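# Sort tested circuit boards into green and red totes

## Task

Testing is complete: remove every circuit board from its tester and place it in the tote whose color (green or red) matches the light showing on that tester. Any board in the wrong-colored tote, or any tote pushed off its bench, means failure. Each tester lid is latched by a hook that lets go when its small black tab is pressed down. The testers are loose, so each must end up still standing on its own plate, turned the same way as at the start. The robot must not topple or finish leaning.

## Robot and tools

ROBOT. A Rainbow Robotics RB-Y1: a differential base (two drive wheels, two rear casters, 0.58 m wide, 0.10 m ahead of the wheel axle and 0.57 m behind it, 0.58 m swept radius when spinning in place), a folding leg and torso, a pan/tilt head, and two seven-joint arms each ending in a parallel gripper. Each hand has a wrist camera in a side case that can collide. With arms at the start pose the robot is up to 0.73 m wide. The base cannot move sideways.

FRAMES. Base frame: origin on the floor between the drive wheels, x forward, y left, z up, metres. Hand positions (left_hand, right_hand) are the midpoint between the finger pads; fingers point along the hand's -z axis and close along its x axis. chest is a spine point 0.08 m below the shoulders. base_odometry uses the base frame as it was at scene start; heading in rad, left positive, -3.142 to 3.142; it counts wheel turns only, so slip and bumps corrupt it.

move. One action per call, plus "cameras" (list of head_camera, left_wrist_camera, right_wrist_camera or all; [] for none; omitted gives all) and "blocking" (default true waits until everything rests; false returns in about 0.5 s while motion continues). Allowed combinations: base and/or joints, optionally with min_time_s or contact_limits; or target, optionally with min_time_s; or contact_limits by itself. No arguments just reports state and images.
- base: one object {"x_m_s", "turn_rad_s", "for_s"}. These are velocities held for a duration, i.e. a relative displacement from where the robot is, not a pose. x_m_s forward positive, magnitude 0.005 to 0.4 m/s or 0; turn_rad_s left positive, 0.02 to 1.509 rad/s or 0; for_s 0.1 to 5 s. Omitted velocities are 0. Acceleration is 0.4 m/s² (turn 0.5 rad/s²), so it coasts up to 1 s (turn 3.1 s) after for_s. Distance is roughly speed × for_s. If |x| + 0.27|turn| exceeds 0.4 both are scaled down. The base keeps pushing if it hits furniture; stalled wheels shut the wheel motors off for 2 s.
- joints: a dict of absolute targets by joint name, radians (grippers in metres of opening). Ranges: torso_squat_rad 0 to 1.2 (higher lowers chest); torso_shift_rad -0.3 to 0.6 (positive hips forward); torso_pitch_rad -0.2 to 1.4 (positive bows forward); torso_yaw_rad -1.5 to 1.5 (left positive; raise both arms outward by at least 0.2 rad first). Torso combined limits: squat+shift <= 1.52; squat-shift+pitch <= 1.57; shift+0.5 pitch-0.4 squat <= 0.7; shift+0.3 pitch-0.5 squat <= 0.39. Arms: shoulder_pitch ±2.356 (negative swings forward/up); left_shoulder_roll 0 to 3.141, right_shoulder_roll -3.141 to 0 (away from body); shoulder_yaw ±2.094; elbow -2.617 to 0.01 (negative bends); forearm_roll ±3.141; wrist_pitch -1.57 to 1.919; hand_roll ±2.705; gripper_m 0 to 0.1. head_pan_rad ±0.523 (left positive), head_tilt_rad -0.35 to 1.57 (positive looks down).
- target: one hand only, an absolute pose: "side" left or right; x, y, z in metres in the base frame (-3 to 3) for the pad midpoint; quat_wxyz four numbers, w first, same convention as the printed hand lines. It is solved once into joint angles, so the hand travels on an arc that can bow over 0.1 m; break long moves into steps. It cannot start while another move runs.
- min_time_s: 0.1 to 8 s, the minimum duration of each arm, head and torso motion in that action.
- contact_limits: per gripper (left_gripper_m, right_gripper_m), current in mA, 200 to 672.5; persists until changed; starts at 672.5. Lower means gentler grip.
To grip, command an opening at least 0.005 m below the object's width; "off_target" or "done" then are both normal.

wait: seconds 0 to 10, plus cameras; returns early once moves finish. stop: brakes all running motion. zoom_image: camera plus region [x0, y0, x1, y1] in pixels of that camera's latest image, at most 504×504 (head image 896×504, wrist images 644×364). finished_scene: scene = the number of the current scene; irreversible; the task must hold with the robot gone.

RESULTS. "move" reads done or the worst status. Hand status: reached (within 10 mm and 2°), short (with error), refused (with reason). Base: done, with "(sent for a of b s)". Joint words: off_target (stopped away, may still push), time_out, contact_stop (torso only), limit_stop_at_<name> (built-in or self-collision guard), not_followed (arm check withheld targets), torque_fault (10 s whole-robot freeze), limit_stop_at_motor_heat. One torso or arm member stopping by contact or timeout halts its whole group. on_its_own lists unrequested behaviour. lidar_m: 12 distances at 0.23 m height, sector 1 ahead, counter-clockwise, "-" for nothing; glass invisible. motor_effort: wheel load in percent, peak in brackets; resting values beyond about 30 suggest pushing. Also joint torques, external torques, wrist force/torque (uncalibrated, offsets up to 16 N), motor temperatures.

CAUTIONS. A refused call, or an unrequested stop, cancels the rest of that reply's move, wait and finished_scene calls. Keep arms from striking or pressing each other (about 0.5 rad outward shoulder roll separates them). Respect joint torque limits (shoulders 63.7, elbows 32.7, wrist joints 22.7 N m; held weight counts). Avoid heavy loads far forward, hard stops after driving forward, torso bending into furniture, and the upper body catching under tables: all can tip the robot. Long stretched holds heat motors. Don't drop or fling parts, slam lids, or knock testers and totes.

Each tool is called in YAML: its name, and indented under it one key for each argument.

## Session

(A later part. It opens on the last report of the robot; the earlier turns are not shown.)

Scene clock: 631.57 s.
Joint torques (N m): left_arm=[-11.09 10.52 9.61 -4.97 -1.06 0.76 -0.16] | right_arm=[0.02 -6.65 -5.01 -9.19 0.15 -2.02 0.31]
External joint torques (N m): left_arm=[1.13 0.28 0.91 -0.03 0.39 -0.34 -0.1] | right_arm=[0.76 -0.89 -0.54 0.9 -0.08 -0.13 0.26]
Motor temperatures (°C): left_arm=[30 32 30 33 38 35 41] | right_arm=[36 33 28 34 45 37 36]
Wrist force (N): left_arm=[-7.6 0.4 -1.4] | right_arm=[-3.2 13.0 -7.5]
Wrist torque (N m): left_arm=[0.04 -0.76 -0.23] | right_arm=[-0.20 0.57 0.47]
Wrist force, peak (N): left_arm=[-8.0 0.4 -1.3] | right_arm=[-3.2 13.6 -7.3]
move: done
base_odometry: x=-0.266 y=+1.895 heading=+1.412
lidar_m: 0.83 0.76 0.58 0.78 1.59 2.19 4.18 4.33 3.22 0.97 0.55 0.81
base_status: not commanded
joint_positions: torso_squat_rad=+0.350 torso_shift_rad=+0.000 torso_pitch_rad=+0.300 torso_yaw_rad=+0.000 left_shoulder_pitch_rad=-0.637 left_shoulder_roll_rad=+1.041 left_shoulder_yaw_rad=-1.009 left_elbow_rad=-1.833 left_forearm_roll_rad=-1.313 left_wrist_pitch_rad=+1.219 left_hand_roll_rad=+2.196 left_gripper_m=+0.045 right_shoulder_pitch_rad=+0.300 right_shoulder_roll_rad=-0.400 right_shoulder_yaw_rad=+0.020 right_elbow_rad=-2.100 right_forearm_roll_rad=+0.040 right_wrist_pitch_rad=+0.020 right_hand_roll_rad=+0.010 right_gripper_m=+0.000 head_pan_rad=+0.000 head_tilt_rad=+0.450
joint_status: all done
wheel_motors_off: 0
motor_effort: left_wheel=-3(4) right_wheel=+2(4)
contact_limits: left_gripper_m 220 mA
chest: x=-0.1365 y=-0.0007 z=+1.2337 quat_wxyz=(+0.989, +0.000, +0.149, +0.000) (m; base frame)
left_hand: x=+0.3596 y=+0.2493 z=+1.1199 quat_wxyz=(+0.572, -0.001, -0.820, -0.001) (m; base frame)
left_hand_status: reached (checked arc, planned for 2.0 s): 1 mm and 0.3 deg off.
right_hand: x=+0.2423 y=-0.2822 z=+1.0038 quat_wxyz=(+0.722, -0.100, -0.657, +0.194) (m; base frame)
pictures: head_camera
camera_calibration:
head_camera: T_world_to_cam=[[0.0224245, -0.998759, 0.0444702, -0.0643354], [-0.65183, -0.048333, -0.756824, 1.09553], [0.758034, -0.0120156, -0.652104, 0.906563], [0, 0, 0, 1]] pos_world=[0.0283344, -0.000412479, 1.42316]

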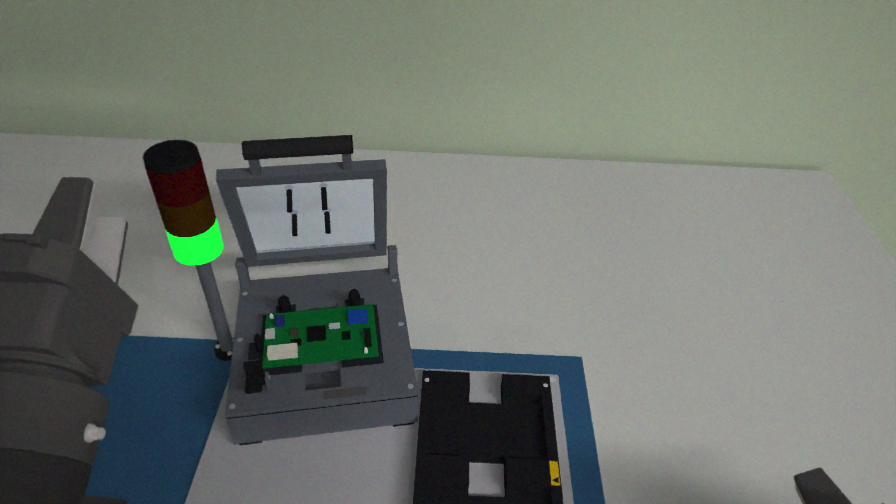

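move:
  joints: {"left_gripper_m":0.1}
  cameras: []

move:
  target: {"side":"left","x":0.36,"y":0.2,"z":1.12,"quat_wxyz":[0.9659,0,-0.2588,0]}
  min_time_s: 2

Scene clock: 671.90 s.
Joint torques (N m): left_arm=[-10.98 10.73 9.85 -4.97 -1.07 0.77 -0.16] | right_arm=[-0.07 -6.77 -5.21 -9.16 0.19 -1.99 0.25]
External joint torques (N m): left_arm=[1.24 0.5 1.16 -0.03 0.37 -0.33 -0.1] | right_arm=[0.67 -1.01 -0.75 0.92 -0.04 -0.1 0.2]
Motor temperatures (°C): left_arm=[30 32 30 33 38 35 41] | right_arm=[35 34 28 34 45 37 36]
Wrist force (N): left_arm=[-7.4 0.7 -1.3] | right_arm=[-3.4 12.9 -7.5]
Wrist torque (N m): left_arm=[0.01 -0.71 -0.21] | right_arm=[-0.20 0.56 0.45]
Wrist force, peak (N): left_arm=[-7.9 0.6 -1.3] | right_arm=[-3.5 13.4 -7.6]
move: done
base_odometry: x=-0.266 y=+1.895 heading=+1.412
lidar_m: 0.84 0.76 0.56 0.78 1.58 2.19 4.17 4.33 3.22 0.96 0.55 0.82
base_status: not commanded
joint_positions: torso_squat_rad=+0.350 torso_shift_rad=+0.000 torso_pitch_rad=+0.300 torso_yaw_rad=+0.000 left_shoulder_pitch_rad=-0.637 left_shoulder_roll_rad=+1.041 left_shoulder_yaw_rad=-1.009 left_elbow_rad=-1.833 left_forearm_roll_rad=-1.313 left_wrist_pitch_rad=+1.219 left_hand_roll_rad=+2.196 left_gripper_m=+0.100 right_shoulder_pitch_rad=+0.300 right_shoulder_roll_rad=-0.400 right_shoulder_yaw_rad=+0.020 right_elbow_rad=-2.100 right_forearm_roll_rad=+0.040 right_wrist_pitch_rad=+0.020 right_hand_roll_rad=+0.010 right_gripper_m=+0.000 head_pan_rad=+0.000 head_tilt_rad=+0.450
joint_status: all done
wheel_motors_off: 0
motor_effort: left_wheel=-3(5) right_wheel=+1(5)
contact_limits: left_gripper_m 220 mA
chest: x=-0.1365 y=-0.0007 z=+1.2337 quat_wxyz=(+0.989, +0.000, +0.149, +0.000) (m; base frame)
left_hand: x=+0.3596 y=+0.2493 z=+1.1199 quat_wxyz=(+0.572, -0.001, -0.820, -0.001) (m; base frame)
right_hand: x=+0.2423 y=-0.2822 z=+1.0038 quat_wxyz=(+0.722, -0.100, -0.657, +0.194) (m; base frame)
pictures: none
No camera images: "cameras" was empty.

Scene clock: 674.37 s.
Joint torques (N m): left_arm=[-16.25 9.26 10.85 -0.71 -0.71 -0.29 0.47] | right_arm=[-0.37 -6.54 -5.09 -8.98 0.26 -1.95 0.25]
External joint torques (N m): left_arm=[1.3 0.2 -0.03 -0.23 0.11 0.23 0.49] | right_arm=[0.37 -0.78 -0.63 1.11 0.03 -0.06 0.2]
Motor temperatures (°C): left_arm=[30 32 30 33 38 35 41] | right_arm=[35 34 28 34 45 37 36]
Wrist force (N): left_arm=[-4.7 0.8 -8.8] | right_arm=[-3.2 13.2 -7.6]
Wrist torque (N m): left_arm=[-0.08 -0.55 -0.17] | right_arm=[-0.25 0.57 0.47]
Wrist force, peak (N): left_arm=[-4.9 0.8 -9.3] | right_arm=[-3.4 13.4 -7.5]
move: done
base_odometry: x=-0.266 y=+1.895 heading=+1.412
lidar_m: 0.83 0.76 0.57 0.78 1.59 2.19 4.19 4.33 3.23 0.96 0.55 0.82
base_status: not commanded
joint_positions: torso_squat_rad=+0.350 torso_shift_rad=+0.000 torso_pitch_rad=+0.300 torso_yaw_rad=+0.000 left_shoulder_pitch_rad=-1.373 left_shoulder_roll_rad=+1.202 left_shoulder_yaw_rad=-0.888 left_elbow_rad=-1.913 left_forearm_roll_rad=+1.084 left_wrist_pitch_rad=+1.405 left_hand_roll_rad=+1.072 left_gripper_m=+0.100 right_shoulder_pitch_rad=+0.300 right_shoulder_roll_rad=-0.400 right_shoulder_yaw_rad=+0.020 right_elbow_rad=-2.100 right_forearm_roll_rad=+0.040 right_wrist_pitch_rad=+0.020 right_hand_roll_rad=+0.010 right_gripper_m=+0.000 head_pan_rad=+0.000 head_tilt_rad=+0.450
joint_status: all done
wheel_motors_off: 0
motor_effort: left_wheel=-3(5) right_wheel=+1(4)
contact_limits: left_gripper_m 220 mA
chest: x=-0.1366 y=-0.0007 z=+1.2337 quat_wxyz=(+0.989, +0.000, +0.149, +0.000) (m; base frame)
left_hand: x=+0.3597 y=+0.1998 z=+1.1202 quat_wxyz=(+0.966, +0.000, -0.259, +0.000) (m; base frame)
left_hand_status: reached (checked arc, planned for 2.0 s): 0 mm and 0.1 deg off.
right_hand: x=+0.2423 y=-0.2822 z=+1.0039 quat_wxyz=(+0.722, -0.100, -0.657, +0.194) (m; base frame)
pictures: head_camera, left_wrist_camera, right_wrist_camera
camera_calibration:
head_camera: T_world_to_cam=[[0.0224441, -0.998759, 0.044468, -0.0643258], [-0.651772, -0.0483451, -0.756872, 1.09557], [0.758083, -0.0119957, -0.652048, 0.906534], [0, 0, 0, 1]] pos_world=[0.0282794, -0.000405877, 1.42317]
left_wrist_camera: T_world_to_cam=[[0.871497, 0.0153629, 0.49016, -0.86696], [-0.228324, -0.871857, 0.433282, -0.19475], [0.434006, -0.48952, -0.756313, 0.857941], [0, 0, 0, 1]] pos_world=[0.338735, 0.263504, 1.1582]
right_wrist_camera: T_world_to_cam=[[-0.0481365, -0.3911, -0.919088, 0.826404], [-0.570026, 0.766358, -0.296254, 0.685015], [0.820215, 0.509643, -0.259827, 0.277633], [0, 0, 0, 1]] pos_world=[0.202537, -0.343254, 1.03461]

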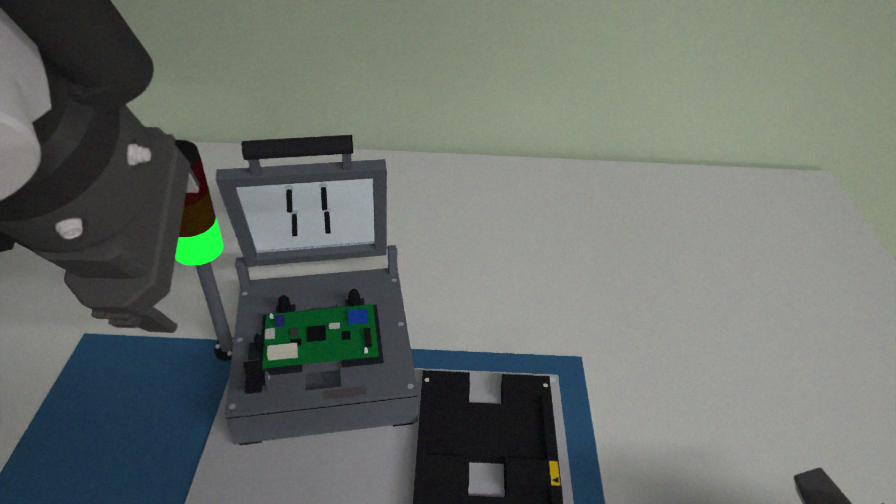

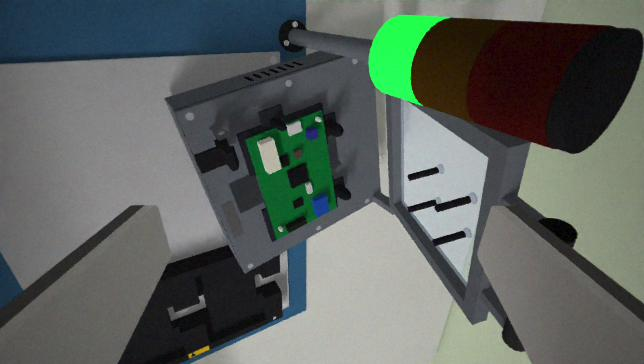

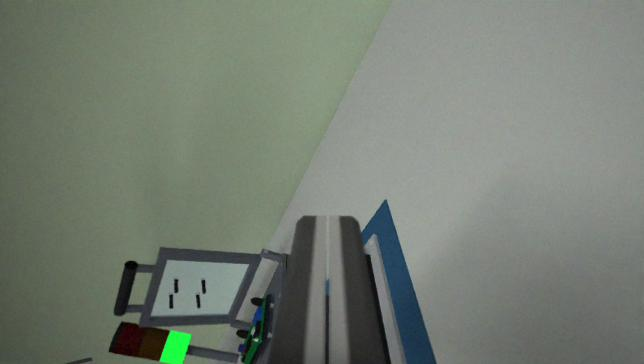

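zoom_image:
  camera: "left_wrist_camera"
  region: [170, 60, 420, 280]

Scaled by 2.016 from the camera's 644x364 image, which has a finer 920x520 frame.

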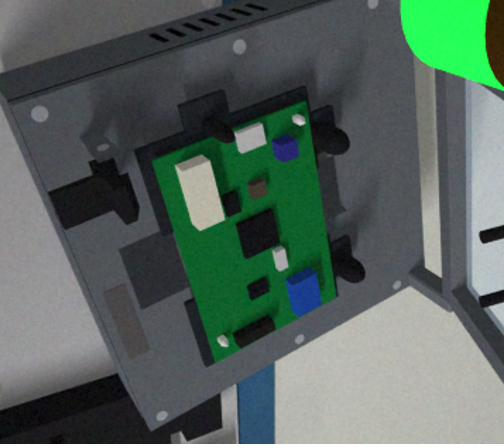

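move:
  target: {"side":"left","x":0.395,"y":0.115,"z":1.08,"quat_wxyz":[0.9914,0.0075,-0.113,0.0659]}
  min_time_s: 2.5

Scene clock: 720.73 s.
Joint torques (N m): left_arm=[-22.36 6.36 7.81 -0.68 -0.01 -0.01 -0.24] | right_arm=[-0.29 -6.35 -5.18 -8.94 0.28 -2.04 0.2]
External joint torques (N m): left_arm=[0.57 -1.67 -1.42 1.22 0.33 0.29 -0.22] | right_arm=[0.44 -0.59 -0.72 1.14 0.04 -0.15 0.16]
Motor temperatures (°C): left_arm=[30 32 30 33 38 35 41] | right_arm=[34 34 28 34 45 37 36]
Wrist force (N): left_arm=[-3.2 1.0 -9.4] | right_arm=[-3.4 12.9 -7.3]
Wrist torque (N m): left_arm=[-0.17 -0.48 -0.19] | right_arm=[-0.21 0.54 0.46]
Wrist force, peak (N): left_arm=[-5.1 1.0 -9.1] | right_arm=[-3.3 13.4 -7.6]
move: done
base_odometry: x=-0.266 y=+1.895 heading=+1.412
lidar_m: 0.84 0.76 0.57 0.79 1.58 2.19 4.18 4.33 3.22 0.96 0.55 0.80
base_status: not commanded
joint_positions: torso_squat_rad=+0.350 torso_shift_rad=+0.000 torso_pitch_rad=+0.300 torso_yaw_rad=+0.000 left_shoulder_pitch_rad=-1.593 left_shoulder_roll_rad=+0.721 left_shoulder_yaw_rad=-0.964 left_elbow_rad=-1.238 left_forearm_roll_rad=+1.187 left_wrist_pitch_rad=+1.573 left_hand_roll_rad=+0.989 left_gripper_m=+0.100 right_shoulder_pitch_rad=+0.300 right_shoulder_roll_rad=-0.400 right_shoulder_yaw_rad=+0.020 right_elbow_rad=-2.100 right_forearm_roll_rad=+0.040 right_wrist_pitch_rad=+0.020 right_hand_roll_rad=+0.010 right_gripper_m=+0.000 head_pan_rad=+0.000 head_tilt_rad=+0.450
joint_status: all done
wheel_motors_off: 0
motor_effort: left_wheel=-2(4) right_wheel=+4(4)
contact_limits: left_gripper_m 220 mA
chest: x=-0.1366 y=-0.0007 z=+1.2337 quat_wxyz=(+0.989, +0.000, +0.149, +0.000) (m; base frame)
left_hand: x=+0.3949 y=+0.1151 z=+1.0801 quat_wxyz=(+0.991, +0.007, -0.114, +0.066) (m; base frame)
left_hand_status: reached (checked arc, planned for 2.5 s): 0 mm and 0.1 deg off.
right_hand: x=+0.2423 y=-0.2822 z=+1.0039 quat_wxyz=(+0.722, -0.100, -0.657, +0.194) (m; base frame)
pictures: head_camera, left_wrist_camera, right_wrist_camera
camera_calibration:
head_camera: T_world_to_cam=[[0.0224441, -0.998759, 0.044468, -0.0643257], [-0.651772, -0.048345, -0.756873, 1.09557], [0.758083, -0.0119957, -0.652048, 0.906534], [0, 0, 0, 1]] pos_world=[0.0282793, -0.000405867, 1.42317]
left_wrist_camera: T_world_to_cam=[[0.966016, 0.145004, 0.213981, -0.630659], [0.0250003, -0.876363, 0.481002, -0.394312], [0.257272, -0.459306, -0.850206, 0.938611], [0, 0, 0, 1]] pos_world=[0.377606, 0.176996, 1.12263]
right_wrist_camera: T_world_to_cam=[[-0.0481365, -0.3911, -0.919088, 0.826404], [-0.570026, 0.766358, -0.296254, 0.685015], [0.820216, 0.509643, -0.259827, 0.277633], [0, 0, 0, 1]] pos_world=[0.202537, -0.343254, 1.03461]

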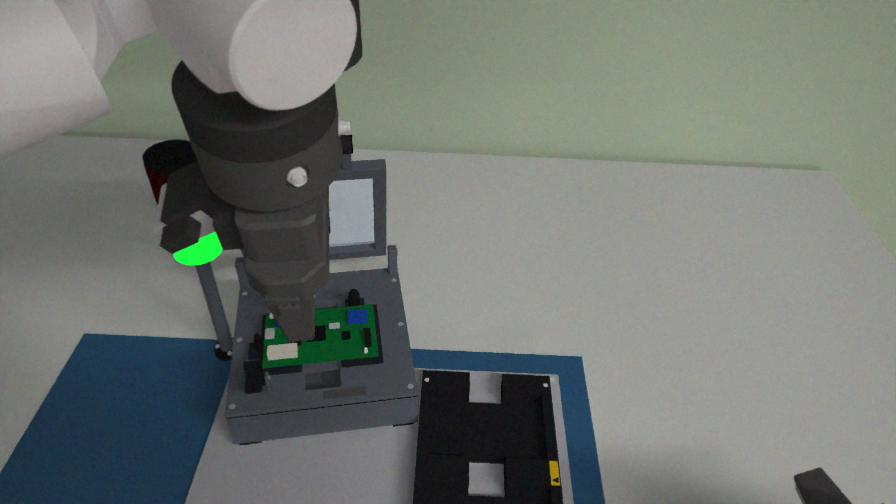

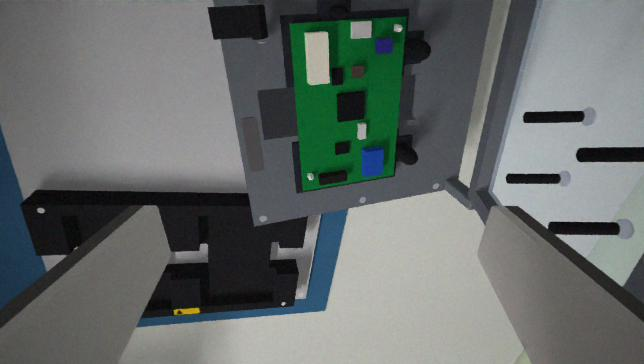

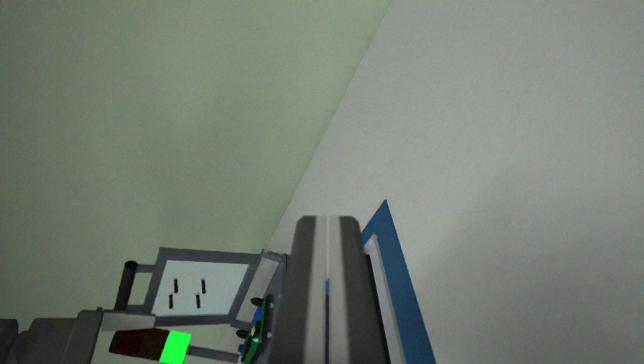

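move:
  target: {"side":"left","x":0.432,"y":0.123,"z":1.01,"quat_wxyz":[0.9914,0.0075,-0.113,0.0659]}
  min_time_s: 2.5

zoom_image:
  camera: "right_wrist_camera"
  region: [0, 180, 350, 364]

Scene clock: 760.87 s.
Joint torques (N m): left_arm=[-21.97 6.31 5.98 -1.27 -0.21 -0.62 -0.21] | right_arm=[-0.1 -6.57 -4.92 -9 0.2 -2 0.35]
External joint torques (N m): left_arm=[2.27 -1.89 -1.22 1.2 0.08 -0.24 -0.2] | right_arm=[0.64 -0.82 -0.46 1.09 -0.04 -0.11 0.3]
Motor temperatures (°C): left_arm=[30 32 30 33 38 35 41] | right_arm=[34 34 28 34 45 36 36]
Wrist force (N): left_arm=[-2.9 1.0 -9.6] | right_arm=[-3.1 13.0 -7.6]
Wrist torque (N m): left_arm=[-0.11 -0.45 -0.22] | right_arm=[-0.23 0.59 0.47]
Wrist force, peak (N): left_arm=[-3.1 0.8 -9.7] | right_arm=[-3.2 13.6 -7.5]
move: done
base_odometry: x=-0.266 y=+1.895 heading=+1.412
lidar_m: 0.83 0.76 0.57 0.79 1.59 2.19 4.18 4.33 3.22 0.96 0.56 0.81
base_status: not commanded
joint_positions: torso_squat_rad=+0.350 torso_shift_rad=+0.000 torso_pitch_rad=+0.300 torso_yaw_rad=+0.000 left_shoulder_pitch_rad=-1.555 left_shoulder_roll_rad=+0.565 left_shoulder_yaw_rad=-1.002 left_elbow_rad=-0.875 left_forearm_roll_rad=+1.125 left_wrist_pitch_rad=+1.376 left_hand_roll_rad=+0.798 left_gripper_m=+0.100 right_shoulder_pitch_rad=+0.300 right_shoulder_roll_rad=-0.400 right_shoulder_yaw_rad=+0.020 right_elbow_rad=-2.100 right_forearm_roll_rad=+0.040 right_wrist_pitch_rad=+0.020 right_hand_roll_rad=+0.010 right_gripper_m=+0.000 head_pan_rad=+0.000 head_tilt_rad=+0.450
joint_status: all done
wheel_motors_off: 0
motor_effort: left_wheel=-3(4) right_wheel=+2(4)
contact_limits: left_gripper_m 220 mA
chest: x=-0.1366 y=-0.0007 z=+1.2337 quat_wxyz=(+0.989, +0.000, +0.149, +0.000) (m; base frame)
left_hand: x=+0.4316 y=+0.1231 z=+1.0103 quat_wxyz=(+0.991, +0.007, -0.115, +0.066) (m; base frame)
left_hand_status: reached (checked arc, planned for 2.5 s): 1 mm and 0.3 deg off.
right_hand: x=+0.2423 y=-0.2822 z=+1.0039 quat_wxyz=(+0.722, -0.100, -0.657, +0.194) (m; base frame)
pictures: head_camera, left_wrist_camera, right_wrist_camera
camera_calibration:
head_camera: T_world_to_cam=[[0.0224441, -0.998759, 0.044468, -0.0643257], [-0.651772, -0.0483451, -0.756873, 1.09557], [0.758083, -0.0119957, -0.652048, 0.906534], [0, 0, 0, 1]] pos_world=[0.0282791, -0.000405787, 1.42317]
left_wrist_camera: T_world_to_cam=[[0.965232, 0.145154, 0.217387, -0.655413], [0.0233141, -0.876137, 0.481498, -0.354422], [0.260352, -0.459689, -0.84906, 0.871093], [0, 0, 0, 1]] pos_world=[0.414098, 0.185045, 1.05274]
right_wrist_camera: T_world_to_cam=[[-0.0481363, -0.3911, -0.919088, 0.826404], [-0.570026, 0.766358, -0.296254, 0.685015], [0.820216, 0.509643, -0.259827, 0.277633], [0, 0, 0, 1]] pos_world=[0.202537, -0.343254, 1.03461]

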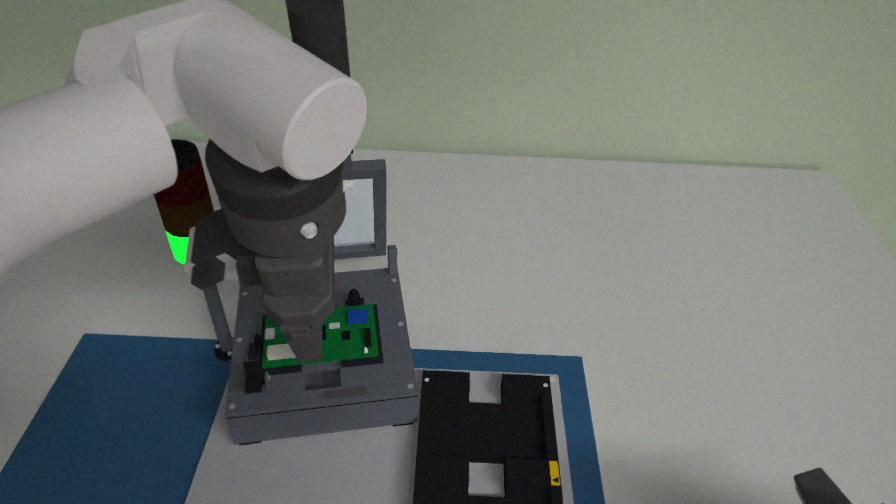

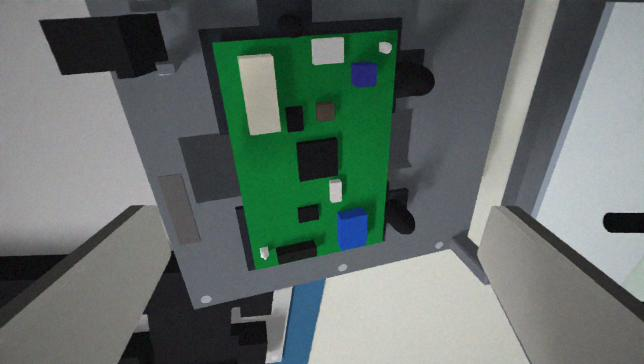

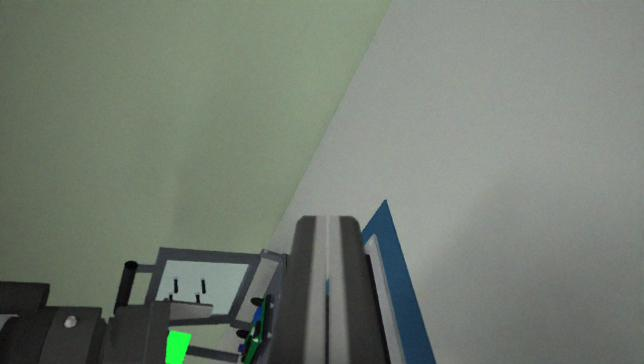

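Scaled by 1.440 from the camera's 644x364 image, which has a finer 1265x715 frame.

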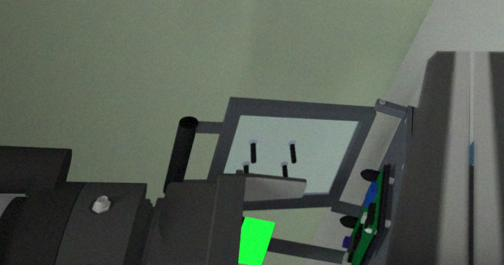

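move:
  joints: {"left_gripper_m":0.09}
  cameras: []

move:
  target: {"side":"left","x":0.4365,"y":0.129,"z":0.968,"quat_wxyz":[0.9898,0.0099,-0.1128,0.0866]}
  min_time_s: 2.5

Scene clock: 779.20 s.
Joint torques (N m): left_arm=[-21.98 6.29 5.85 -1.34 -0.22 -0.62 -0.11] | right_arm=[0.05 -6.53 -4.98 -9.03 0.26 -1.96 0.37]
External joint torques (N m): left_arm=[2.25 -1.91 -1.35 1.13 0.07 -0.24 -0.1] | right_arm=[0.79 -0.77 -0.51 1.05 0.02 -0.07 0.32]
Motor temperatures (°C): left_arm=[30 32 30 33 38 35 41] | right_arm=[34 34 28 34 45 36 36]
Wrist force (N): left_arm=[-3.0 0.9 -9.6] | right_arm=[-3.1 13.1 -7.5]
Wrist torque (N m): left_arm=[-0.08 -0.47 -0.22] | right_arm=[-0.24 0.59 0.47]
Wrist force, peak (N): left_arm=[-3.1 0.8 -9.7] | right_arm=[-3.2 13.6 -7.4]
move: done
base_odometry: x=-0.266 y=+1.895 heading=+1.412
lidar_m: 0.84 0.76 0.57 0.78 1.58 2.18 4.18 4.33 3.23 0.97 0.55 0.81
base_status: not commanded
joint_positions: torso_squat_rad=+0.350 torso_shift_rad=+0.000 torso_pitch_rad=+0.300 torso_yaw_rad=+0.000 left_shoulder_pitch_rad=-1.555 left_shoulder_roll_rad=+0.565 left_shoulder_yaw_rad=-1.002 left_elbow_rad=-0.875 left_forearm_roll_rad=+1.125 left_wrist_pitch_rad=+1.376 left_hand_roll_rad=+0.798 left_gripper_m=+0.090 right_shoulder_pitch_rad=+0.300 right_shoulder_roll_rad=-0.400 right_shoulder_yaw_rad=+0.020 right_elbow_rad=-2.100 right_forearm_roll_rad=+0.040 right_wrist_pitch_rad=+0.020 right_hand_roll_rad=+0.010 right_gripper_m=+0.000 head_pan_rad=+0.000 head_tilt_rad=+0.450
joint_status: all done
wheel_motors_off: 0
motor_effort: left_wheel=-2(4) right_wheel=+2(3)
contact_limits: left_gripper_m 220 mA
chest: x=-0.1366 y=-0.0007 z=+1.2337 quat_wxyz=(+0.989, +0.000, +0.149, +0.000) (m; base frame)
left_hand: x=+0.4316 y=+0.1231 z=+1.0103 quat_wxyz=(+0.991, +0.007, -0.115, +0.066) (m; base frame)
right_hand: x=+0.2423 y=-0.2822 z=+1.0039 quat_wxyz=(+0.722, -0.100, -0.657, +0.194) (m; base frame)
pictures: none
No camera images: "cameras" was empty.

Scene clock: 782.03 s.
Joint torques (N m): left_arm=[-21.92 6.16 4.59 -1.31 -0.2 -0.66 -0.27] | right_arm=[-0.21 -6.52 -5.11 -8.91 0.24 -1.98 0.26]
External joint torques (N m): left_arm=[2.41 -1.87 -1.45 1.23 0.08 -0.27 -0.26] | right_arm=[0.53 -0.76 -0.65 1.17 0.01 -0.09 0.21]
Motor temperatures (°C): left_arm=[30 32 30 33 38 35 41] | right_arm=[34 34 28 34 45 36 36]
Wrist force (N): left_arm=[-3.1 1.0 -9.3] | right_arm=[-3.5 12.9 -7.2]
Wrist torque (N m): left_arm=[-0.13 -0.47 -0.21] | right_arm=[-0.21 0.55 0.45]
Wrist force, peak (N): left_arm=[-2.9 1.2 -9.6] | right_arm=[-3.1 13.6 -7.5]
move: done
base_odometry: x=-0.266 y=+1.895 heading=+1.412
lidar_m: 0.84 0.76 0.57 0.78 1.58 2.19 4.18 4.33 3.22 0.96 0.55 0.81
base_status: not commanded
joint_positions: torso_squat_rad=+0.350 torso_shift_rad=+0.000 torso_pitch_rad=+0.300 torso_yaw_rad=+0.000 left_shoulder_pitch_rad=-1.518 left_shoulder_roll_rad=+0.489 left_shoulder_yaw_rad=-1.019 left_elbow_rad=-0.723 left_forearm_roll_rad=+1.100 left_wrist_pitch_rad=+1.276 left_hand_roll_rad=+0.771 left_gripper_m=+0.090 right_shoulder_pitch_rad=+0.300 right_shoulder_roll_rad=-0.400 right_shoulder_yaw_rad=+0.020 right_elbow_rad=-2.100 right_forearm_roll_rad=+0.040 right_wrist_pitch_rad=+0.020 right_hand_roll_rad=+0.010 right_gripper_m=+0.000 head_pan_rad=+0.000 head_tilt_rad=+0.450
joint_status: all done
wheel_motors_off: 0
motor_effort: left_wheel=-2(5) right_wheel=+1(4)
contact_limits: left_gripper_m 220 mA
chest: x=-0.1366 y=-0.0007 z=+1.2337 quat_wxyz=(+0.989, +0.000, +0.149, +0.000) (m; base frame)
left_hand: x=+0.4359 y=+0.1293 z=+0.9685 quat_wxyz=(+0.989, +0.009, -0.116, +0.087) (m; base frame)
left_hand_status: reached (checked arc, planned for 2.5 s): 1 mm and 0.3 deg off.
right_hand: x=+0.2423 y=-0.2822 z=+1.0039 quat_wxyz=(+0.722, -0.100, -0.657, +0.194) (m; base frame)
pictures: head_camera, left_wrist_camera, right_wrist_camera
camera_calibration:
head_camera: T_world_to_cam=[[0.0224441, -0.998759, 0.0444682, -0.0643257], [-0.651772, -0.0483452, -0.756873, 1.09557], [0.758083, -0.0119958, -0.652048, 0.906534], [0, 0, 0, 1]] pos_world=[0.0282793, -0.000405645, 1.42317]
left_wrist_camera: T_world_to_cam=[[0.958178, 0.185161, 0.2182, -0.654286], [0.0594571, -0.87464, 0.481113, -0.344497], [0.27993, -0.448018, -0.84907, 0.827262], [0, 0, 0, 1]] pos_world=[0.415829, 0.190466, 1.01091]
right_wrist_camera: T_world_to_cam=[[-0.0481367, -0.3911, -0.919088, 0.826404], [-0.570026, 0.766358, -0.296254, 0.685015], [0.820215, 0.509644, -0.259827, 0.277634], [0, 0, 0, 1]] pos_world=[0.202537, -0.343254, 1.03461]

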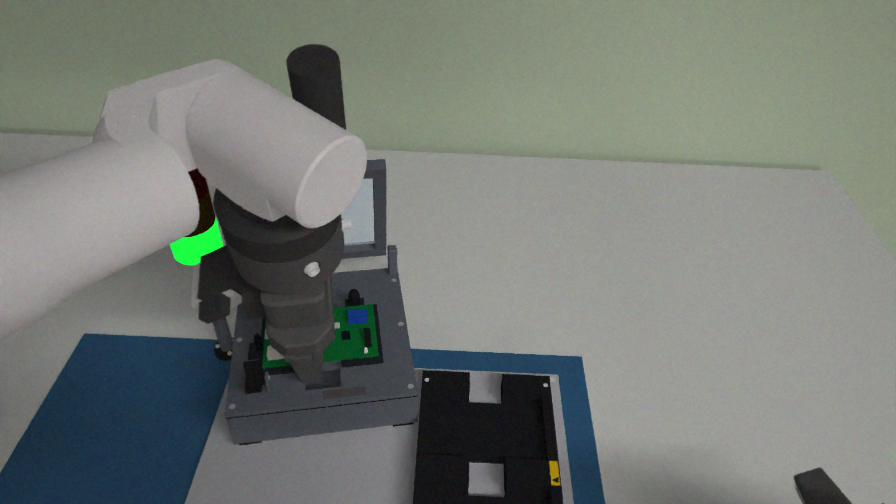

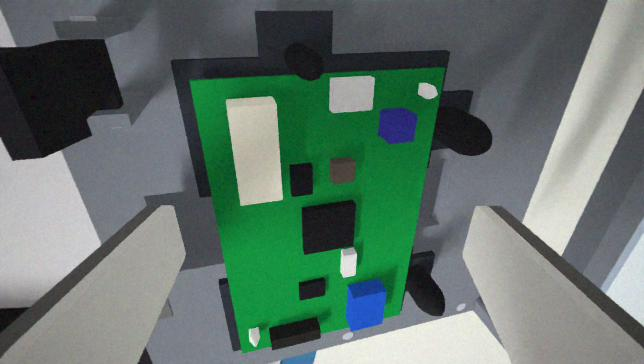

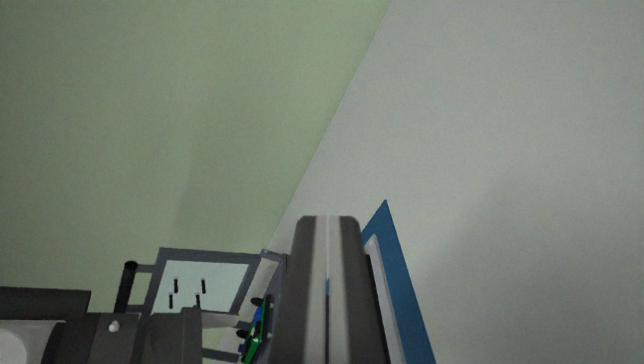

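move:
  joints: {"left_gripper_m":0.08}
  cameras: []

move:
  target: {"side":"left","x":0.4415,"y":0.13,"z":0.949,"quat_wxyz":[0.9898,0.0099,-0.1128,0.0866]}
  min_time_s: 2.5
  cameras: ["left_wrist_camera","head_camera"]

zoom_image:
  camera: "left_wrist_camera"
  region: [100, 120, 540, 364]

Scene clock: 800.33 s.
Joint torques (N m): left_arm=[-21.94 6.17 4.67 -1.42 -0.24 -0.71 -0.33] | right_arm=[-0.37 -6.33 -5.15 -8.87 0.22 -1.96 0.23]
External joint torques (N m): left_arm=[2.38 -1.86 -1.37 1.13 0.03 -0.32 -0.32] | right_arm=[0.37 -0.57 -0.69 1.21 -0.01 -0.07 0.18]
Motor temperatures (°C): left_arm=[30 32 30 33 38 35 41] | right_arm=[34 34 28 34 45 36 36]
Wrist force (N): left_arm=[-3.1 0.8 -9.6] | right_arm=[-3.2 13.1 -7.5]
Wrist torque (N m): left_arm=[-0.11 -0.50 -0.22] | right_arm=[-0.22 0.60 0.47]
Wrist force, peak (N): left_arm=[-3.0 1.2 -9.7] | right_arm=[-3.6 13.5 -7.9]
move: done
base_odometry: x=-0.266 y=+1.895 heading=+1.412
lidar_m: 0.84 0.76 0.57 0.79 1.58 2.18 4.19 4.33 3.22 0.97 0.55 0.81
base_status: not commanded
joint_positions: torso_squat_rad=+0.350 torso_shift_rad=+0.000 torso_pitch_rad=+0.300 torso_yaw_rad=+0.000 left_shoulder_pitch_rad=-1.518 left_shoulder_roll_rad=+0.489 left_shoulder_yaw_rad=-1.019 left_elbow_rad=-0.723 left_forearm_roll_rad=+1.100 left_wrist_pitch_rad=+1.276 left_hand_roll_rad=+0.771 left_gripper_m=+0.080 right_shoulder_pitch_rad=+0.300 right_shoulder_roll_rad=-0.400 right_shoulder_yaw_rad=+0.020 right_elbow_rad=-2.100 right_forearm_roll_rad=+0.040 right_wrist_pitch_rad=+0.020 right_hand_roll_rad=+0.010 right_gripper_m=+0.000 head_pan_rad=+0.000 head_tilt_rad=+0.450
joint_status: all done
wheel_motors_off: 0
motor_effort: left_wheel=-4(5) right_wheel=+2(3)
contact_limits: left_gripper_m 220 mA
chest: x=-0.1366 y=-0.0007 z=+1.2337 quat_wxyz=(+0.989, +0.000, +0.149, +0.000) (m; base frame)
left_hand: x=+0.4359 y=+0.1293 z=+0.9685 quat_wxyz=(+0.989, +0.009, -0.116, +0.087) (m; base frame)
right_hand: x=+0.2423 y=-0.2822 z=+1.0039 quat_wxyz=(+0.722, -0.100, -0.657, +0.194) (m; base frame)
pictures: none
No camera images: "cameras" was empty.

Scene clock: 803.17 s.
Joint torques (N m): left_arm=[-2.81 -2.89 0.88 0.77 -0.67 -9.28 0.36] | right_arm=[-0.05 -6.51 -5.15 -8.95 0.26 -1.91 0.26]
External joint torques (N m): left_arm=[21.79 -10.86 -3.8 3.29 -0.42 -8.84 0.37] | right_arm=[0.76 -0.76 -0.68 1.15 0.02 -0.02 0.21]
Motor temperatures (°C): left_arm=[30 32 30 33 38 35 41] | right_arm=[34 34 28 34 45 36 36]
Wrist force (N): left_arm=[-17.9 17.5 69.5] | right_arm=[-3.3 13.3 -7.3]
Wrist torque (N m): left_arm=[0.94 3.57 -0.81] | right_arm=[-0.24 0.56 0.46]
Wrist force, peak (N): left_arm=[-18.0 17.6 69.9] | right_arm=[-3.3 13.4 -7.4]
move: done
base_odometry: x=-0.266 y=+1.895 heading=+1.412
lidar_m: 0.84 0.76 0.57 0.79 1.58 2.19 4.18 4.32 3.23 0.97 0.55 0.81
base_status: not commanded
joint_positions: torso_squat_rad=+0.350 torso_shift_rad=-0.001 torso_pitch_rad=+0.297 torso_yaw_rad=+0.000 left_shoulder_pitch_rad=-1.533 left_shoulder_roll_rad=+0.412 left_shoulder_yaw_rad=-1.015 left_elbow_rad=-0.547 left_forearm_roll_rad=+1.104 left_wrist_pitch_rad=+1.209 left_hand_roll_rad=+0.686 left_gripper_m=+0.080 right_shoulder_pitch_rad=+0.300 right_shoulder_roll_rad=-0.400 right_shoulder_yaw_rad=+0.020 right_elbow_rad=-2.100 right_forearm_roll_rad=+0.040 right_wrist_pitch_rad=+0.020 right_hand_roll_rad=+0.010 right_gripper_m=+0.000 head_pan_rad=+0.000 head_tilt_rad=+0.450
joint_status: all done
wheel_motors_off: 0
motor_effort: left_wheel=+3(4) right_wheel=+2(4)
contact_limits: left_gripper_m 220 mA
chest: x=-0.1384 y=-0.0009 z=+1.2339 quat_wxyz=(+0.989, +0.001, +0.148, +0.000) (m; base frame)
left_hand: x=+0.4417 y=+0.1305 z=+0.9544 quat_wxyz=(+0.989, +0.009, -0.119, +0.087) (m; base frame)
left_hand_status: reached (checked arc, planned for 2.5 s): 5 mm and 0.7 deg off.
right_hand: x=+0.2413 y=-0.2822 z=+1.0052 quat_wxyz=(+0.721, -0.100, -0.658, +0.194) (m; base frame)
pictures: head_camera, left_wrist_camera
camera_calibration:
head_camera: T_world_to_cam=[[0.0226171, -0.998768, 0.0441729, -0.0640506], [-0.649369, -0.0482709, -0.75894, 1.09742], [0.760137, -0.0115195, -0.64966, 0.905376], [0, 0, 0, 1]] pos_world=[0.0258684, -0.000568773, 1.42389]
left_wrist_camera: T_world_to_cam=[[0.956571, 0.185582, 0.22479, -0.66259], [0.0566198, -0.874757, 0.481243, -0.335859], [0.285947, -0.447615, -0.847275, 0.80977], [0, 0, 0, 1]] pos_world=[0.42128, 0.191635, 0.996671]

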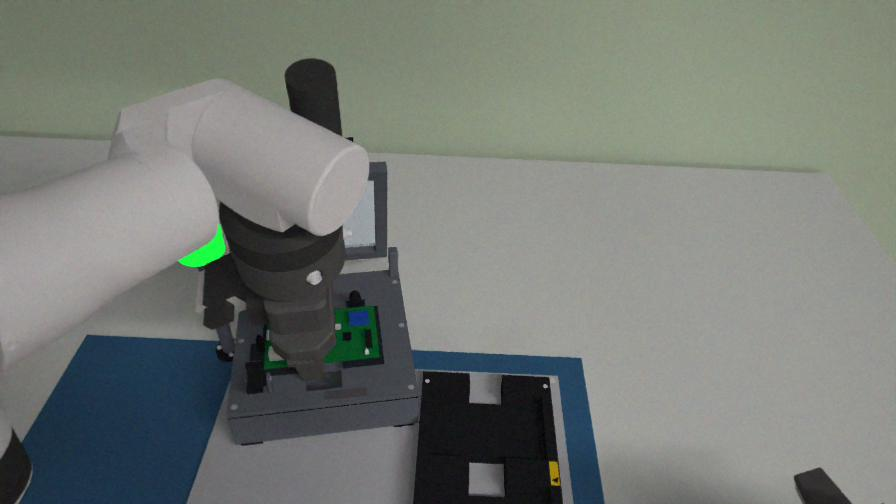

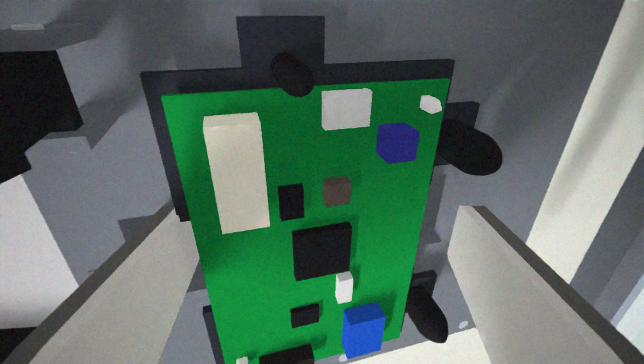

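Scaled by 1.145 from the camera's 644x364 image, which has a finer 920x520 frame.

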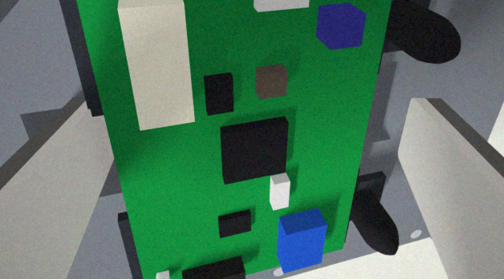

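move:
  target: {"side":"left","x":0.4355,"y":0.131,"z":0.966,"quat_wxyz":[0.9898,0.0099,-0.1128,0.0866]}
  min_time_s: 1
  cameras: []

move:
  target: {"side":"left","x":0.435,"y":0.131,"z":0.957,"quat_wxyz":[0.9898,0.0099,-0.1128,0.0866]}
  min_time_s: 1
  cameras: ["left_wrist_camera"]

zoom_image:
  camera: "left_wrist_camera"
  region: [100, 120, 540, 364]

Scene clock: 813.00 s.
Joint torques (N m): left_arm=[-23.78 8.73 5.99 -2.91 0.16 -0.09 0.39] | right_arm=[0.04 -6.63 -4.9 -9 0.17 -1.86 0.34]
External joint torques (N m): left_arm=[0.73 0.7 0.68 -0.38 0.4 0.29 0.4] | right_arm=[0.78 -0.87 -0.44 1.09 -0.07 0.03 0.29]
Motor temperatures (°C): left_arm=[30 32 30 33 38 36 41] | right_arm=[34 34 28 34 45 36 36]
Wrist force (N): left_arm=[-2.6 0.7 -10.3] | right_arm=[-3.5 13.2 -7.6]
Wrist torque (N m): left_arm=[-0.12 -0.45 -0.23] | right_arm=[-0.26 0.54 0.48]
Wrist force, peak (N): left_arm=[-18.1 17.5 69.7] | right_arm=[-3.3 13.5 -7.4]
move: done
base_odometry: x=-0.266 y=+1.895 heading=+1.412
lidar_m: 0.84 0.77 0.57 0.79 1.58 2.18 4.18 4.32 3.23 0.97 0.55 0.81
base_status: not commanded
joint_positions: torso_squat_rad=+0.350 torso_shift_rad=+0.000 torso_pitch_rad=+0.300 torso_yaw_rad=+0.000 left_shoulder_pitch_rad=-1.534 left_shoulder_roll_rad=+0.450 left_shoulder_yaw_rad=-1.014 left_elbow_rad=-0.627 left_forearm_roll_rad=+1.111 left_wrist_pitch_rad=+1.266 left_hand_roll_rad=+0.717 left_gripper_m=+0.080 right_shoulder_pitch_rad=+0.300 right_shoulder_roll_rad=-0.400 right_shoulder_yaw_rad=+0.020 right_elbow_rad=-2.100 right_forearm_roll_rad=+0.040 right_wrist_pitch_rad=+0.020 right_hand_roll_rad=+0.010 right_gripper_m=+0.000 head_pan_rad=+0.000 head_tilt_rad=+0.450
joint_status: all done
wheel_motors_off: 0
motor_effort: left_wheel=+2(4) right_wheel=+4(6)
contact_limits: left_gripper_m 220 mA
chest: x=-0.1367 y=-0.0008 z=+1.2337 quat_wxyz=(+0.989, +0.001, +0.149, +0.000) (m; base frame)
left_hand: x=+0.4370 y=+0.1311 z=+0.9634 quat_wxyz=(+0.990, +0.012, -0.107, +0.086) (m; base frame)
left_hand_status: reached (checked arc, planned for 1.0 s): 3 mm and 0.7 deg off.
right_hand: x=+0.2422 y=-0.2822 z=+1.0040 quat_wxyz=(+0.722, -0.100, -0.657, +0.194) (m; base frame)
pictures: none
No camera images: "cameras" was empty.

Scene clock: 814.33 s.
Joint torques (N m): left_arm=[-20.63 8.99 3.68 -2.45 -0.39 -0.66 0.42] | right_arm=[-0.06 -6.52 -5.25 -9.06 0.27 -2.03 0.3]
External joint torques (N m): left_arm=[3.7 1.03 -1.95 0.11 -0.14 -0.27 0.43] | right_arm=[0.68 -0.76 -0.79 1.02 0.03 -0.14 0.25]
Motor temperatures (°C): left_arm=[30 32 30 33 38 36 41] | right_arm=[34 34 28 34 45 36 36]
Wrist force (N): left_arm=[-2.4 0.3 -5.2] | right_arm=[-3.4 13.0 -7.6]
Wrist torque (N m): left_arm=[-0.09 -0.23 -0.18] | right_arm=[-0.23 0.57 0.48]
Wrist force, peak (N): left_arm=[-2.7 0.8 -10.5] | right_arm=[-3.2 13.4 -7.6]
move: done
base_odometry: x=-0.266 y=+1.895 heading=+1.412
lidar_m: 0.83 0.76 0.57 0.78 1.58 2.19 4.18 4.32 3.22 0.97 0.54 0.81
base_status: not commanded
joint_positions: torso_squat_rad=+0.350 torso_shift_rad=+0.000 torso_pitch_rad=+0.300 torso_yaw_rad=+0.000 left_shoulder_pitch_rad=-1.511 left_shoulder_roll_rad=+0.464 left_shoulder_yaw_rad=-1.019 left_elbow_rad=-0.671 left_forearm_roll_rad=+1.101 left_wrist_pitch_rad=+1.253 left_hand_roll_rad=+0.744 left_gripper_m=+0.080 right_shoulder_pitch_rad=+0.300 right_shoulder_roll_rad=-0.400 right_shoulder_yaw_rad=+0.020 right_elbow_rad=-2.100 right_forearm_roll_rad=+0.040 right_wrist_pitch_rad=+0.020 right_hand_roll_rad=+0.010 right_gripper_m=+0.000 head_pan_rad=+0.000 head_tilt_rad=+0.450
joint_status: all done
wheel_motors_off: 0
motor_effort: left_wheel=+1(3) right_wheel=+3(5)
contact_limits: left_gripper_m 220 mA
chest: x=-0.1367 y=-0.0008 z=+1.2337 quat_wxyz=(+0.989, +0.001, +0.149, +0.000) (m; base frame)
left_hand: x=+0.4349 y=+0.1305 z=+0.9574 quat_wxyz=(+0.990, +0.010, -0.112, +0.086) (m; base frame)
left_hand_status: reached (checked arc, planned for 1.0 s): 1 mm and 0.1 deg off.
right_hand: x=+0.2422 y=-0.2822 z=+1.0040 quat_wxyz=(+0.722, -0.100, -0.657, +0.194) (m; base frame)
pictures: left_wrist_camera
camera_calibration:
left_wrist_camera: T_world_to_cam=[[0.96, 0.184479, 0.210636, -0.644613], [0.0626019, -0.874641, 0.480712, -0.33906], [0.272912, -0.448297, -0.851204, 0.82379], [0, 0, 0, 1]] pos_world=[0.415232, 0.191664, 0.999982]

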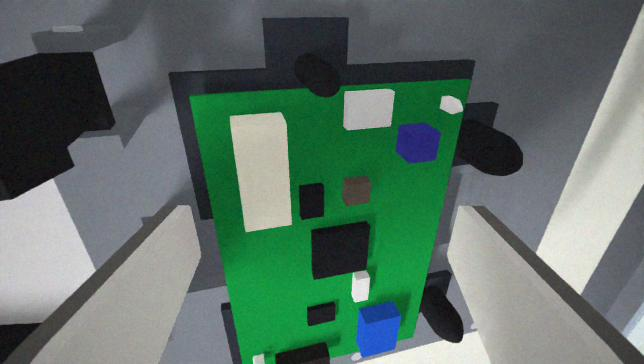

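Scaled by 1.145 from the camera's 644x364 image, which has a finer 920x520 frame.

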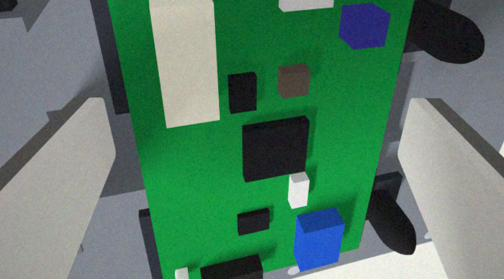

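move:
  joints: {"left_gripper_m":0.06}
  cameras: ["left_wrist_camera"]

zoom_image:
  camera: "left_wrist_camera"
  region: [100, 120, 540, 364]

Scene clock: 821.23 s.
Joint torques (N m): left_arm=[-27.04 11.31 4.88 -1.6 -2.85 -4.21 0.3] | right_arm=[-0.09 -6.53 -4.91 -9.02 0.28 -1.97 0.37]
External joint torques (N m): left_arm=[-2.72 3.36 -0.74 0.97 -2.59 -3.82 0.31] | right_arm=[0.66 -0.78 -0.45 1.06 0.05 -0.08 0.32]
Motor temperatures (°C): left_arm=[30 32 30 33 38 36 41] | right_arm=[34 34 28 34 45 36 36]
Wrist force (N): left_arm=[-22.6 2.0 -4.0] | right_arm=[-3.4 13.1 -7.5]
Wrist torque (N m): left_arm=[0.01 0.28 -0.06] | right_arm=[-0.25 0.53 0.46]
Wrist force, peak (N): left_arm=[-22.8 2.0 -3.8] | right_arm=[-3.4 13.5 -7.5]
move: done
base_odometry: x=-0.266 y=+1.895 heading=+1.412
lidar_m: 0.83 0.77 0.57 0.79 1.59 2.19 4.18 4.32 3.22 0.97 0.55 0.81
base_status: not commanded
joint_positions: torso_squat_rad=+0.350 torso_shift_rad=+0.000 torso_pitch_rad=+0.300 torso_yaw_rad=+0.000 left_shoulder_pitch_rad=-1.510 left_shoulder_roll_rad=+0.464 left_shoulder_yaw_rad=-1.020 left_elbow_rad=-0.671 left_forearm_roll_rad=+1.101 left_wrist_pitch_rad=+1.254 left_hand_roll_rad=+0.744 left_gripper_m=+0.063 right_shoulder_pitch_rad=+0.300 right_shoulder_roll_rad=-0.400 right_shoulder_yaw_rad=+0.020 right_elbow_rad=-2.100 right_forearm_roll_rad=+0.040 right_wrist_pitch_rad=+0.020 right_hand_roll_rad=+0.010 right_gripper_m=+0.000 head_pan_rad=+0.000 head_tilt_rad=+0.450
joint_status: all done
wheel_motors_off: 0
motor_effort: left_wheel=+1(3) right_wheel=+4(5)
contact_limits: left_gripper_m 220 mA
chest: x=-0.1368 y=-0.0008 z=+1.2337 quat_wxyz=(+0.989, +0.001, +0.149, +0.000) (m; base frame)
left_hand: x=+0.4340 y=+0.1305 z=+0.9565 quat_wxyz=(+0.990, +0.010, -0.110, +0.086) (m; base frame)
right_hand: x=+0.2421 y=-0.2822 z=+1.0040 quat_wxyz=(+0.722, -0.100, -0.657, +0.194) (m; base frame)
pictures: left_wrist_camera
camera_calibration:
left_wrist_camera: T_world_to_cam=[[0.960545, 0.184408, 0.208199, -0.641431], [0.0637812, -0.874687, 0.480474, -0.338891], [0.270712, -0.448238, -0.851938, 0.824896], [0, 0, 0, 1]] pos_world=[0.414429, 0.191611, 0.999133]

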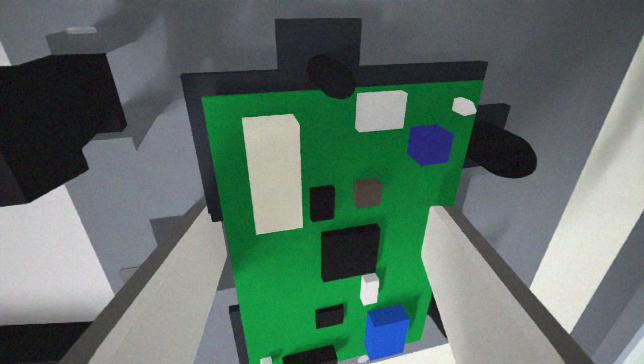

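Scaled by 1.145 from the camera's 644x364 image, which has a finer 920x520 frame.

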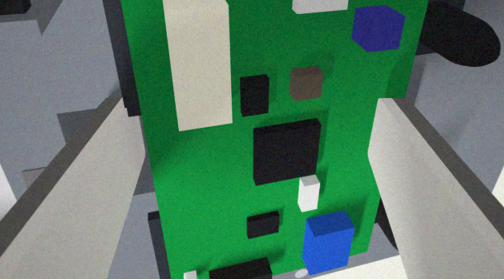

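move:
  joints: {"left_gripper_m":0.082}
  cameras: []

move:
  target: {"side":"left","x":0.438,"y":0.131,"z":0.97,"quat_wxyz":[0.9943,0.0053,-0.0608,0.087]}
  min_time_s: 1.5
  cameras: ["left_wrist_camera","right_wrist_camera"]

zoom_image:
  camera: "right_wrist_camera"
  region: [0, 180, 350, 364]

Scene clock: 832.40 s.
Joint torques (N m): left_arm=[-20.18 7.61 4.84 -1.6 0.13 -0.28 0.24] | right_arm=[-0.18 -6.32 -5 -8.99 0.18 -1.98 0.34]
External joint torques (N m): left_arm=[4.15 -0.35 -0.79 0.96 0.39 0.11 0.25] | right_arm=[0.57 -0.57 -0.54 1.1 -0.05 -0.09 0.29]
Motor temperatures (°C): left_arm=[30 32 29 33 38 36 41] | right_arm=[34 34 28 34 45 36 36]
Wrist force (N): left_arm=[-0.9 0.6 -2.6] | right_arm=[-3.2 13.1 -7.3]
Wrist torque (N m): left_arm=[-0.01 -0.19 -0.23] | right_arm=[-0.24 0.58 0.46]
Wrist force, peak (N): left_arm=[-23.1 1.9 -4.0] | right_arm=[-3.2 13.5 -7.4]
move: done
base_odometry: x=-0.266 y=+1.895 heading=+1.412
lidar_m: 0.84 0.77 0.57 0.79 1.58 2.19 4.18 4.33 3.22 0.96 0.55 0.81
base_status: not commanded
joint_positions: torso_squat_rad=+0.350 torso_shift_rad=+0.000 torso_pitch_rad=+0.300 torso_yaw_rad=+0.000 left_shoulder_pitch_rad=-1.511 left_shoulder_roll_rad=+0.465 left_shoulder_yaw_rad=-1.020 left_elbow_rad=-0.671 left_forearm_roll_rad=+1.101 left_wrist_pitch_rad=+1.253 left_hand_roll_rad=+0.744 left_gripper_m=+0.082 right_shoulder_pitch_rad=+0.300 right_shoulder_roll_rad=-0.400 right_shoulder_yaw_rad=+0.020 right_elbow_rad=-2.100 right_forearm_roll_rad=+0.040 right_wrist_pitch_rad=+0.020 right_hand_roll_rad=+0.010 right_gripper_m=+0.000 head_pan_rad=+0.000 head_tilt_rad=+0.450
joint_status: all done
wheel_motors_off: 0
motor_effort: left_wheel=+0(2) right_wheel=+4(5)
contact_limits: left_gripper_m 220 mA
chest: x=-0.1367 y=-0.0008 z=+1.2337 quat_wxyz=(+0.989, +0.001, +0.149, +0.000) (m; base frame)
left_hand: x=+0.4350 y=+0.1307 z=+0.9575 quat_wxyz=(+0.990, +0.010, -0.112, +0.086) (m; base frame)
right_hand: x=+0.2422 y=-0.2822 z=+1.0040 quat_wxyz=(+0.722, -0.100, -0.657, +0.194) (m; base frame)
pictures: none
No camera images: "cameras" was empty.

Scene clock: 834.23 s.
Joint torques (N m): left_arm=[-23.7 6.82 3.64 -1.62 0.13 -0.04 -0.08] | right_arm=[-0.16 -6.36 -5.16 -9.04 0.17 -2.02 0.33]
External joint torques (N m): left_arm=[1.33 -1.36 1.2 0.94 0.23 0.31 -0.07] | right_arm=[0.58 -0.6 -0.7 1.05 -0.07 -0.13 0.28]
Motor temperatures (°C): left_arm=[31 32 29 33 38 35 41] | right_arm=[34 34 28 34 45 36 36]
Wrist force (N): left_arm=[-2.5 0.7 -10.1] | right_arm=[-3.6 13.3 -7.2]
Wrist torque (N m): left_arm=[-0.09 -0.45 -0.19] | right_arm=[-0.25 0.53 0.46]
Wrist force, peak (N): left_arm=[1.0 -10.5 -4.8] | right_arm=[-3.4 13.3 -7.7]
move: done
base_odometry: x=-0.266 y=+1.895 heading=+1.412
lidar_m: 0.84 0.77 0.58 0.79 1.59 2.19 4.18 4.33 3.22 0.96 0.55 0.81
base_status: not commanded
joint_positions: torso_squat_rad=+0.350 torso_shift_rad=+0.000 torso_pitch_rad=+0.300 torso_yaw_rad=+0.000 left_shoulder_pitch_rad=-1.636 left_shoulder_roll_rad=+0.323 left_shoulder_yaw_rad=-0.967 left_elbow_rad=-0.267 left_forearm_roll_rad=+1.187 left_wrist_pitch_rad=+1.261 left_hand_roll_rad=+0.499 left_gripper_m=+0.082 right_shoulder_pitch_rad=+0.300 right_shoulder_roll_rad=-0.400 right_shoulder_yaw_rad=+0.020 right_elbow_rad=-2.100 right_forearm_roll_rad=+0.040 right_wrist_pitch_rad=+0.020 right_hand_roll_rad=+0.010 right_gripper_m=+0.000 head_pan_rad=+0.000 head_tilt_rad=+0.450
joint_status: all done
wheel_motors_off: 0
motor_effort: left_wheel=-2(4) right_wheel=+3(5)
contact_limits: left_gripper_m 220 mA
chest: x=-0.1367 y=-0.0008 z=+1.2337 quat_wxyz=(+0.989, +0.000, +0.149, +0.000) (m; base frame)
left_hand: x=+0.4376 y=+0.1312 z=+0.9701 quat_wxyz=(+0.993, +0.001, -0.076, +0.087) (m; base frame)
left_hand_status: reached (checked arc, as near as the solve gets, planned for 1.5 s): 0 mm and 1.9 deg off.
right_hand: x=+0.2422 y=-0.2823 z=+1.0039 quat_wxyz=(+0.722, -0.100, -0.657, +0.194) (m; base frame)
pictures: left_wrist_camera, right_wrist_camera
camera_calibration:
left_wrist_camera: T_world_to_cam=[[0.972381, 0.187048, 0.139598, -0.586789], [0.0949372, -0.863376, 0.495548, -0.374786], [0.213217, -0.468609, -0.857289, 0.868888], [0, 0, 0, 1]] pos_world=[0.420902, 0.193345, 1.01253]
right_wrist_camera: T_world_to_cam=[[-0.0480224, -0.391071, -0.919107, 0.826435], [-0.569931, 0.766403, -0.296319, 0.685089], [0.820288, 0.509597, -0.259688, 0.27755], [0, 0, 0, 1]] pos_world=[0.20247, -0.343299, 1.03466]

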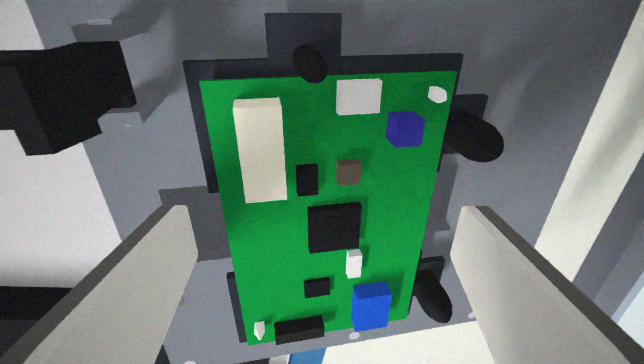

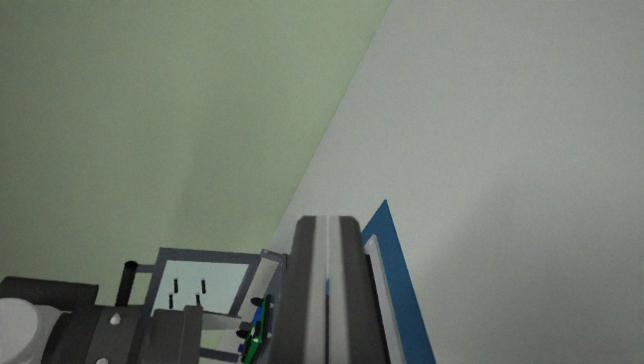

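Scaled by 1.440 from the camera's 644x364 image, which has a finer 1265x715 frame.

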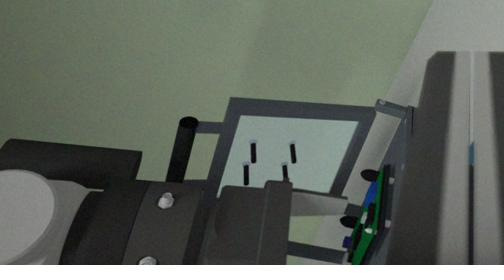

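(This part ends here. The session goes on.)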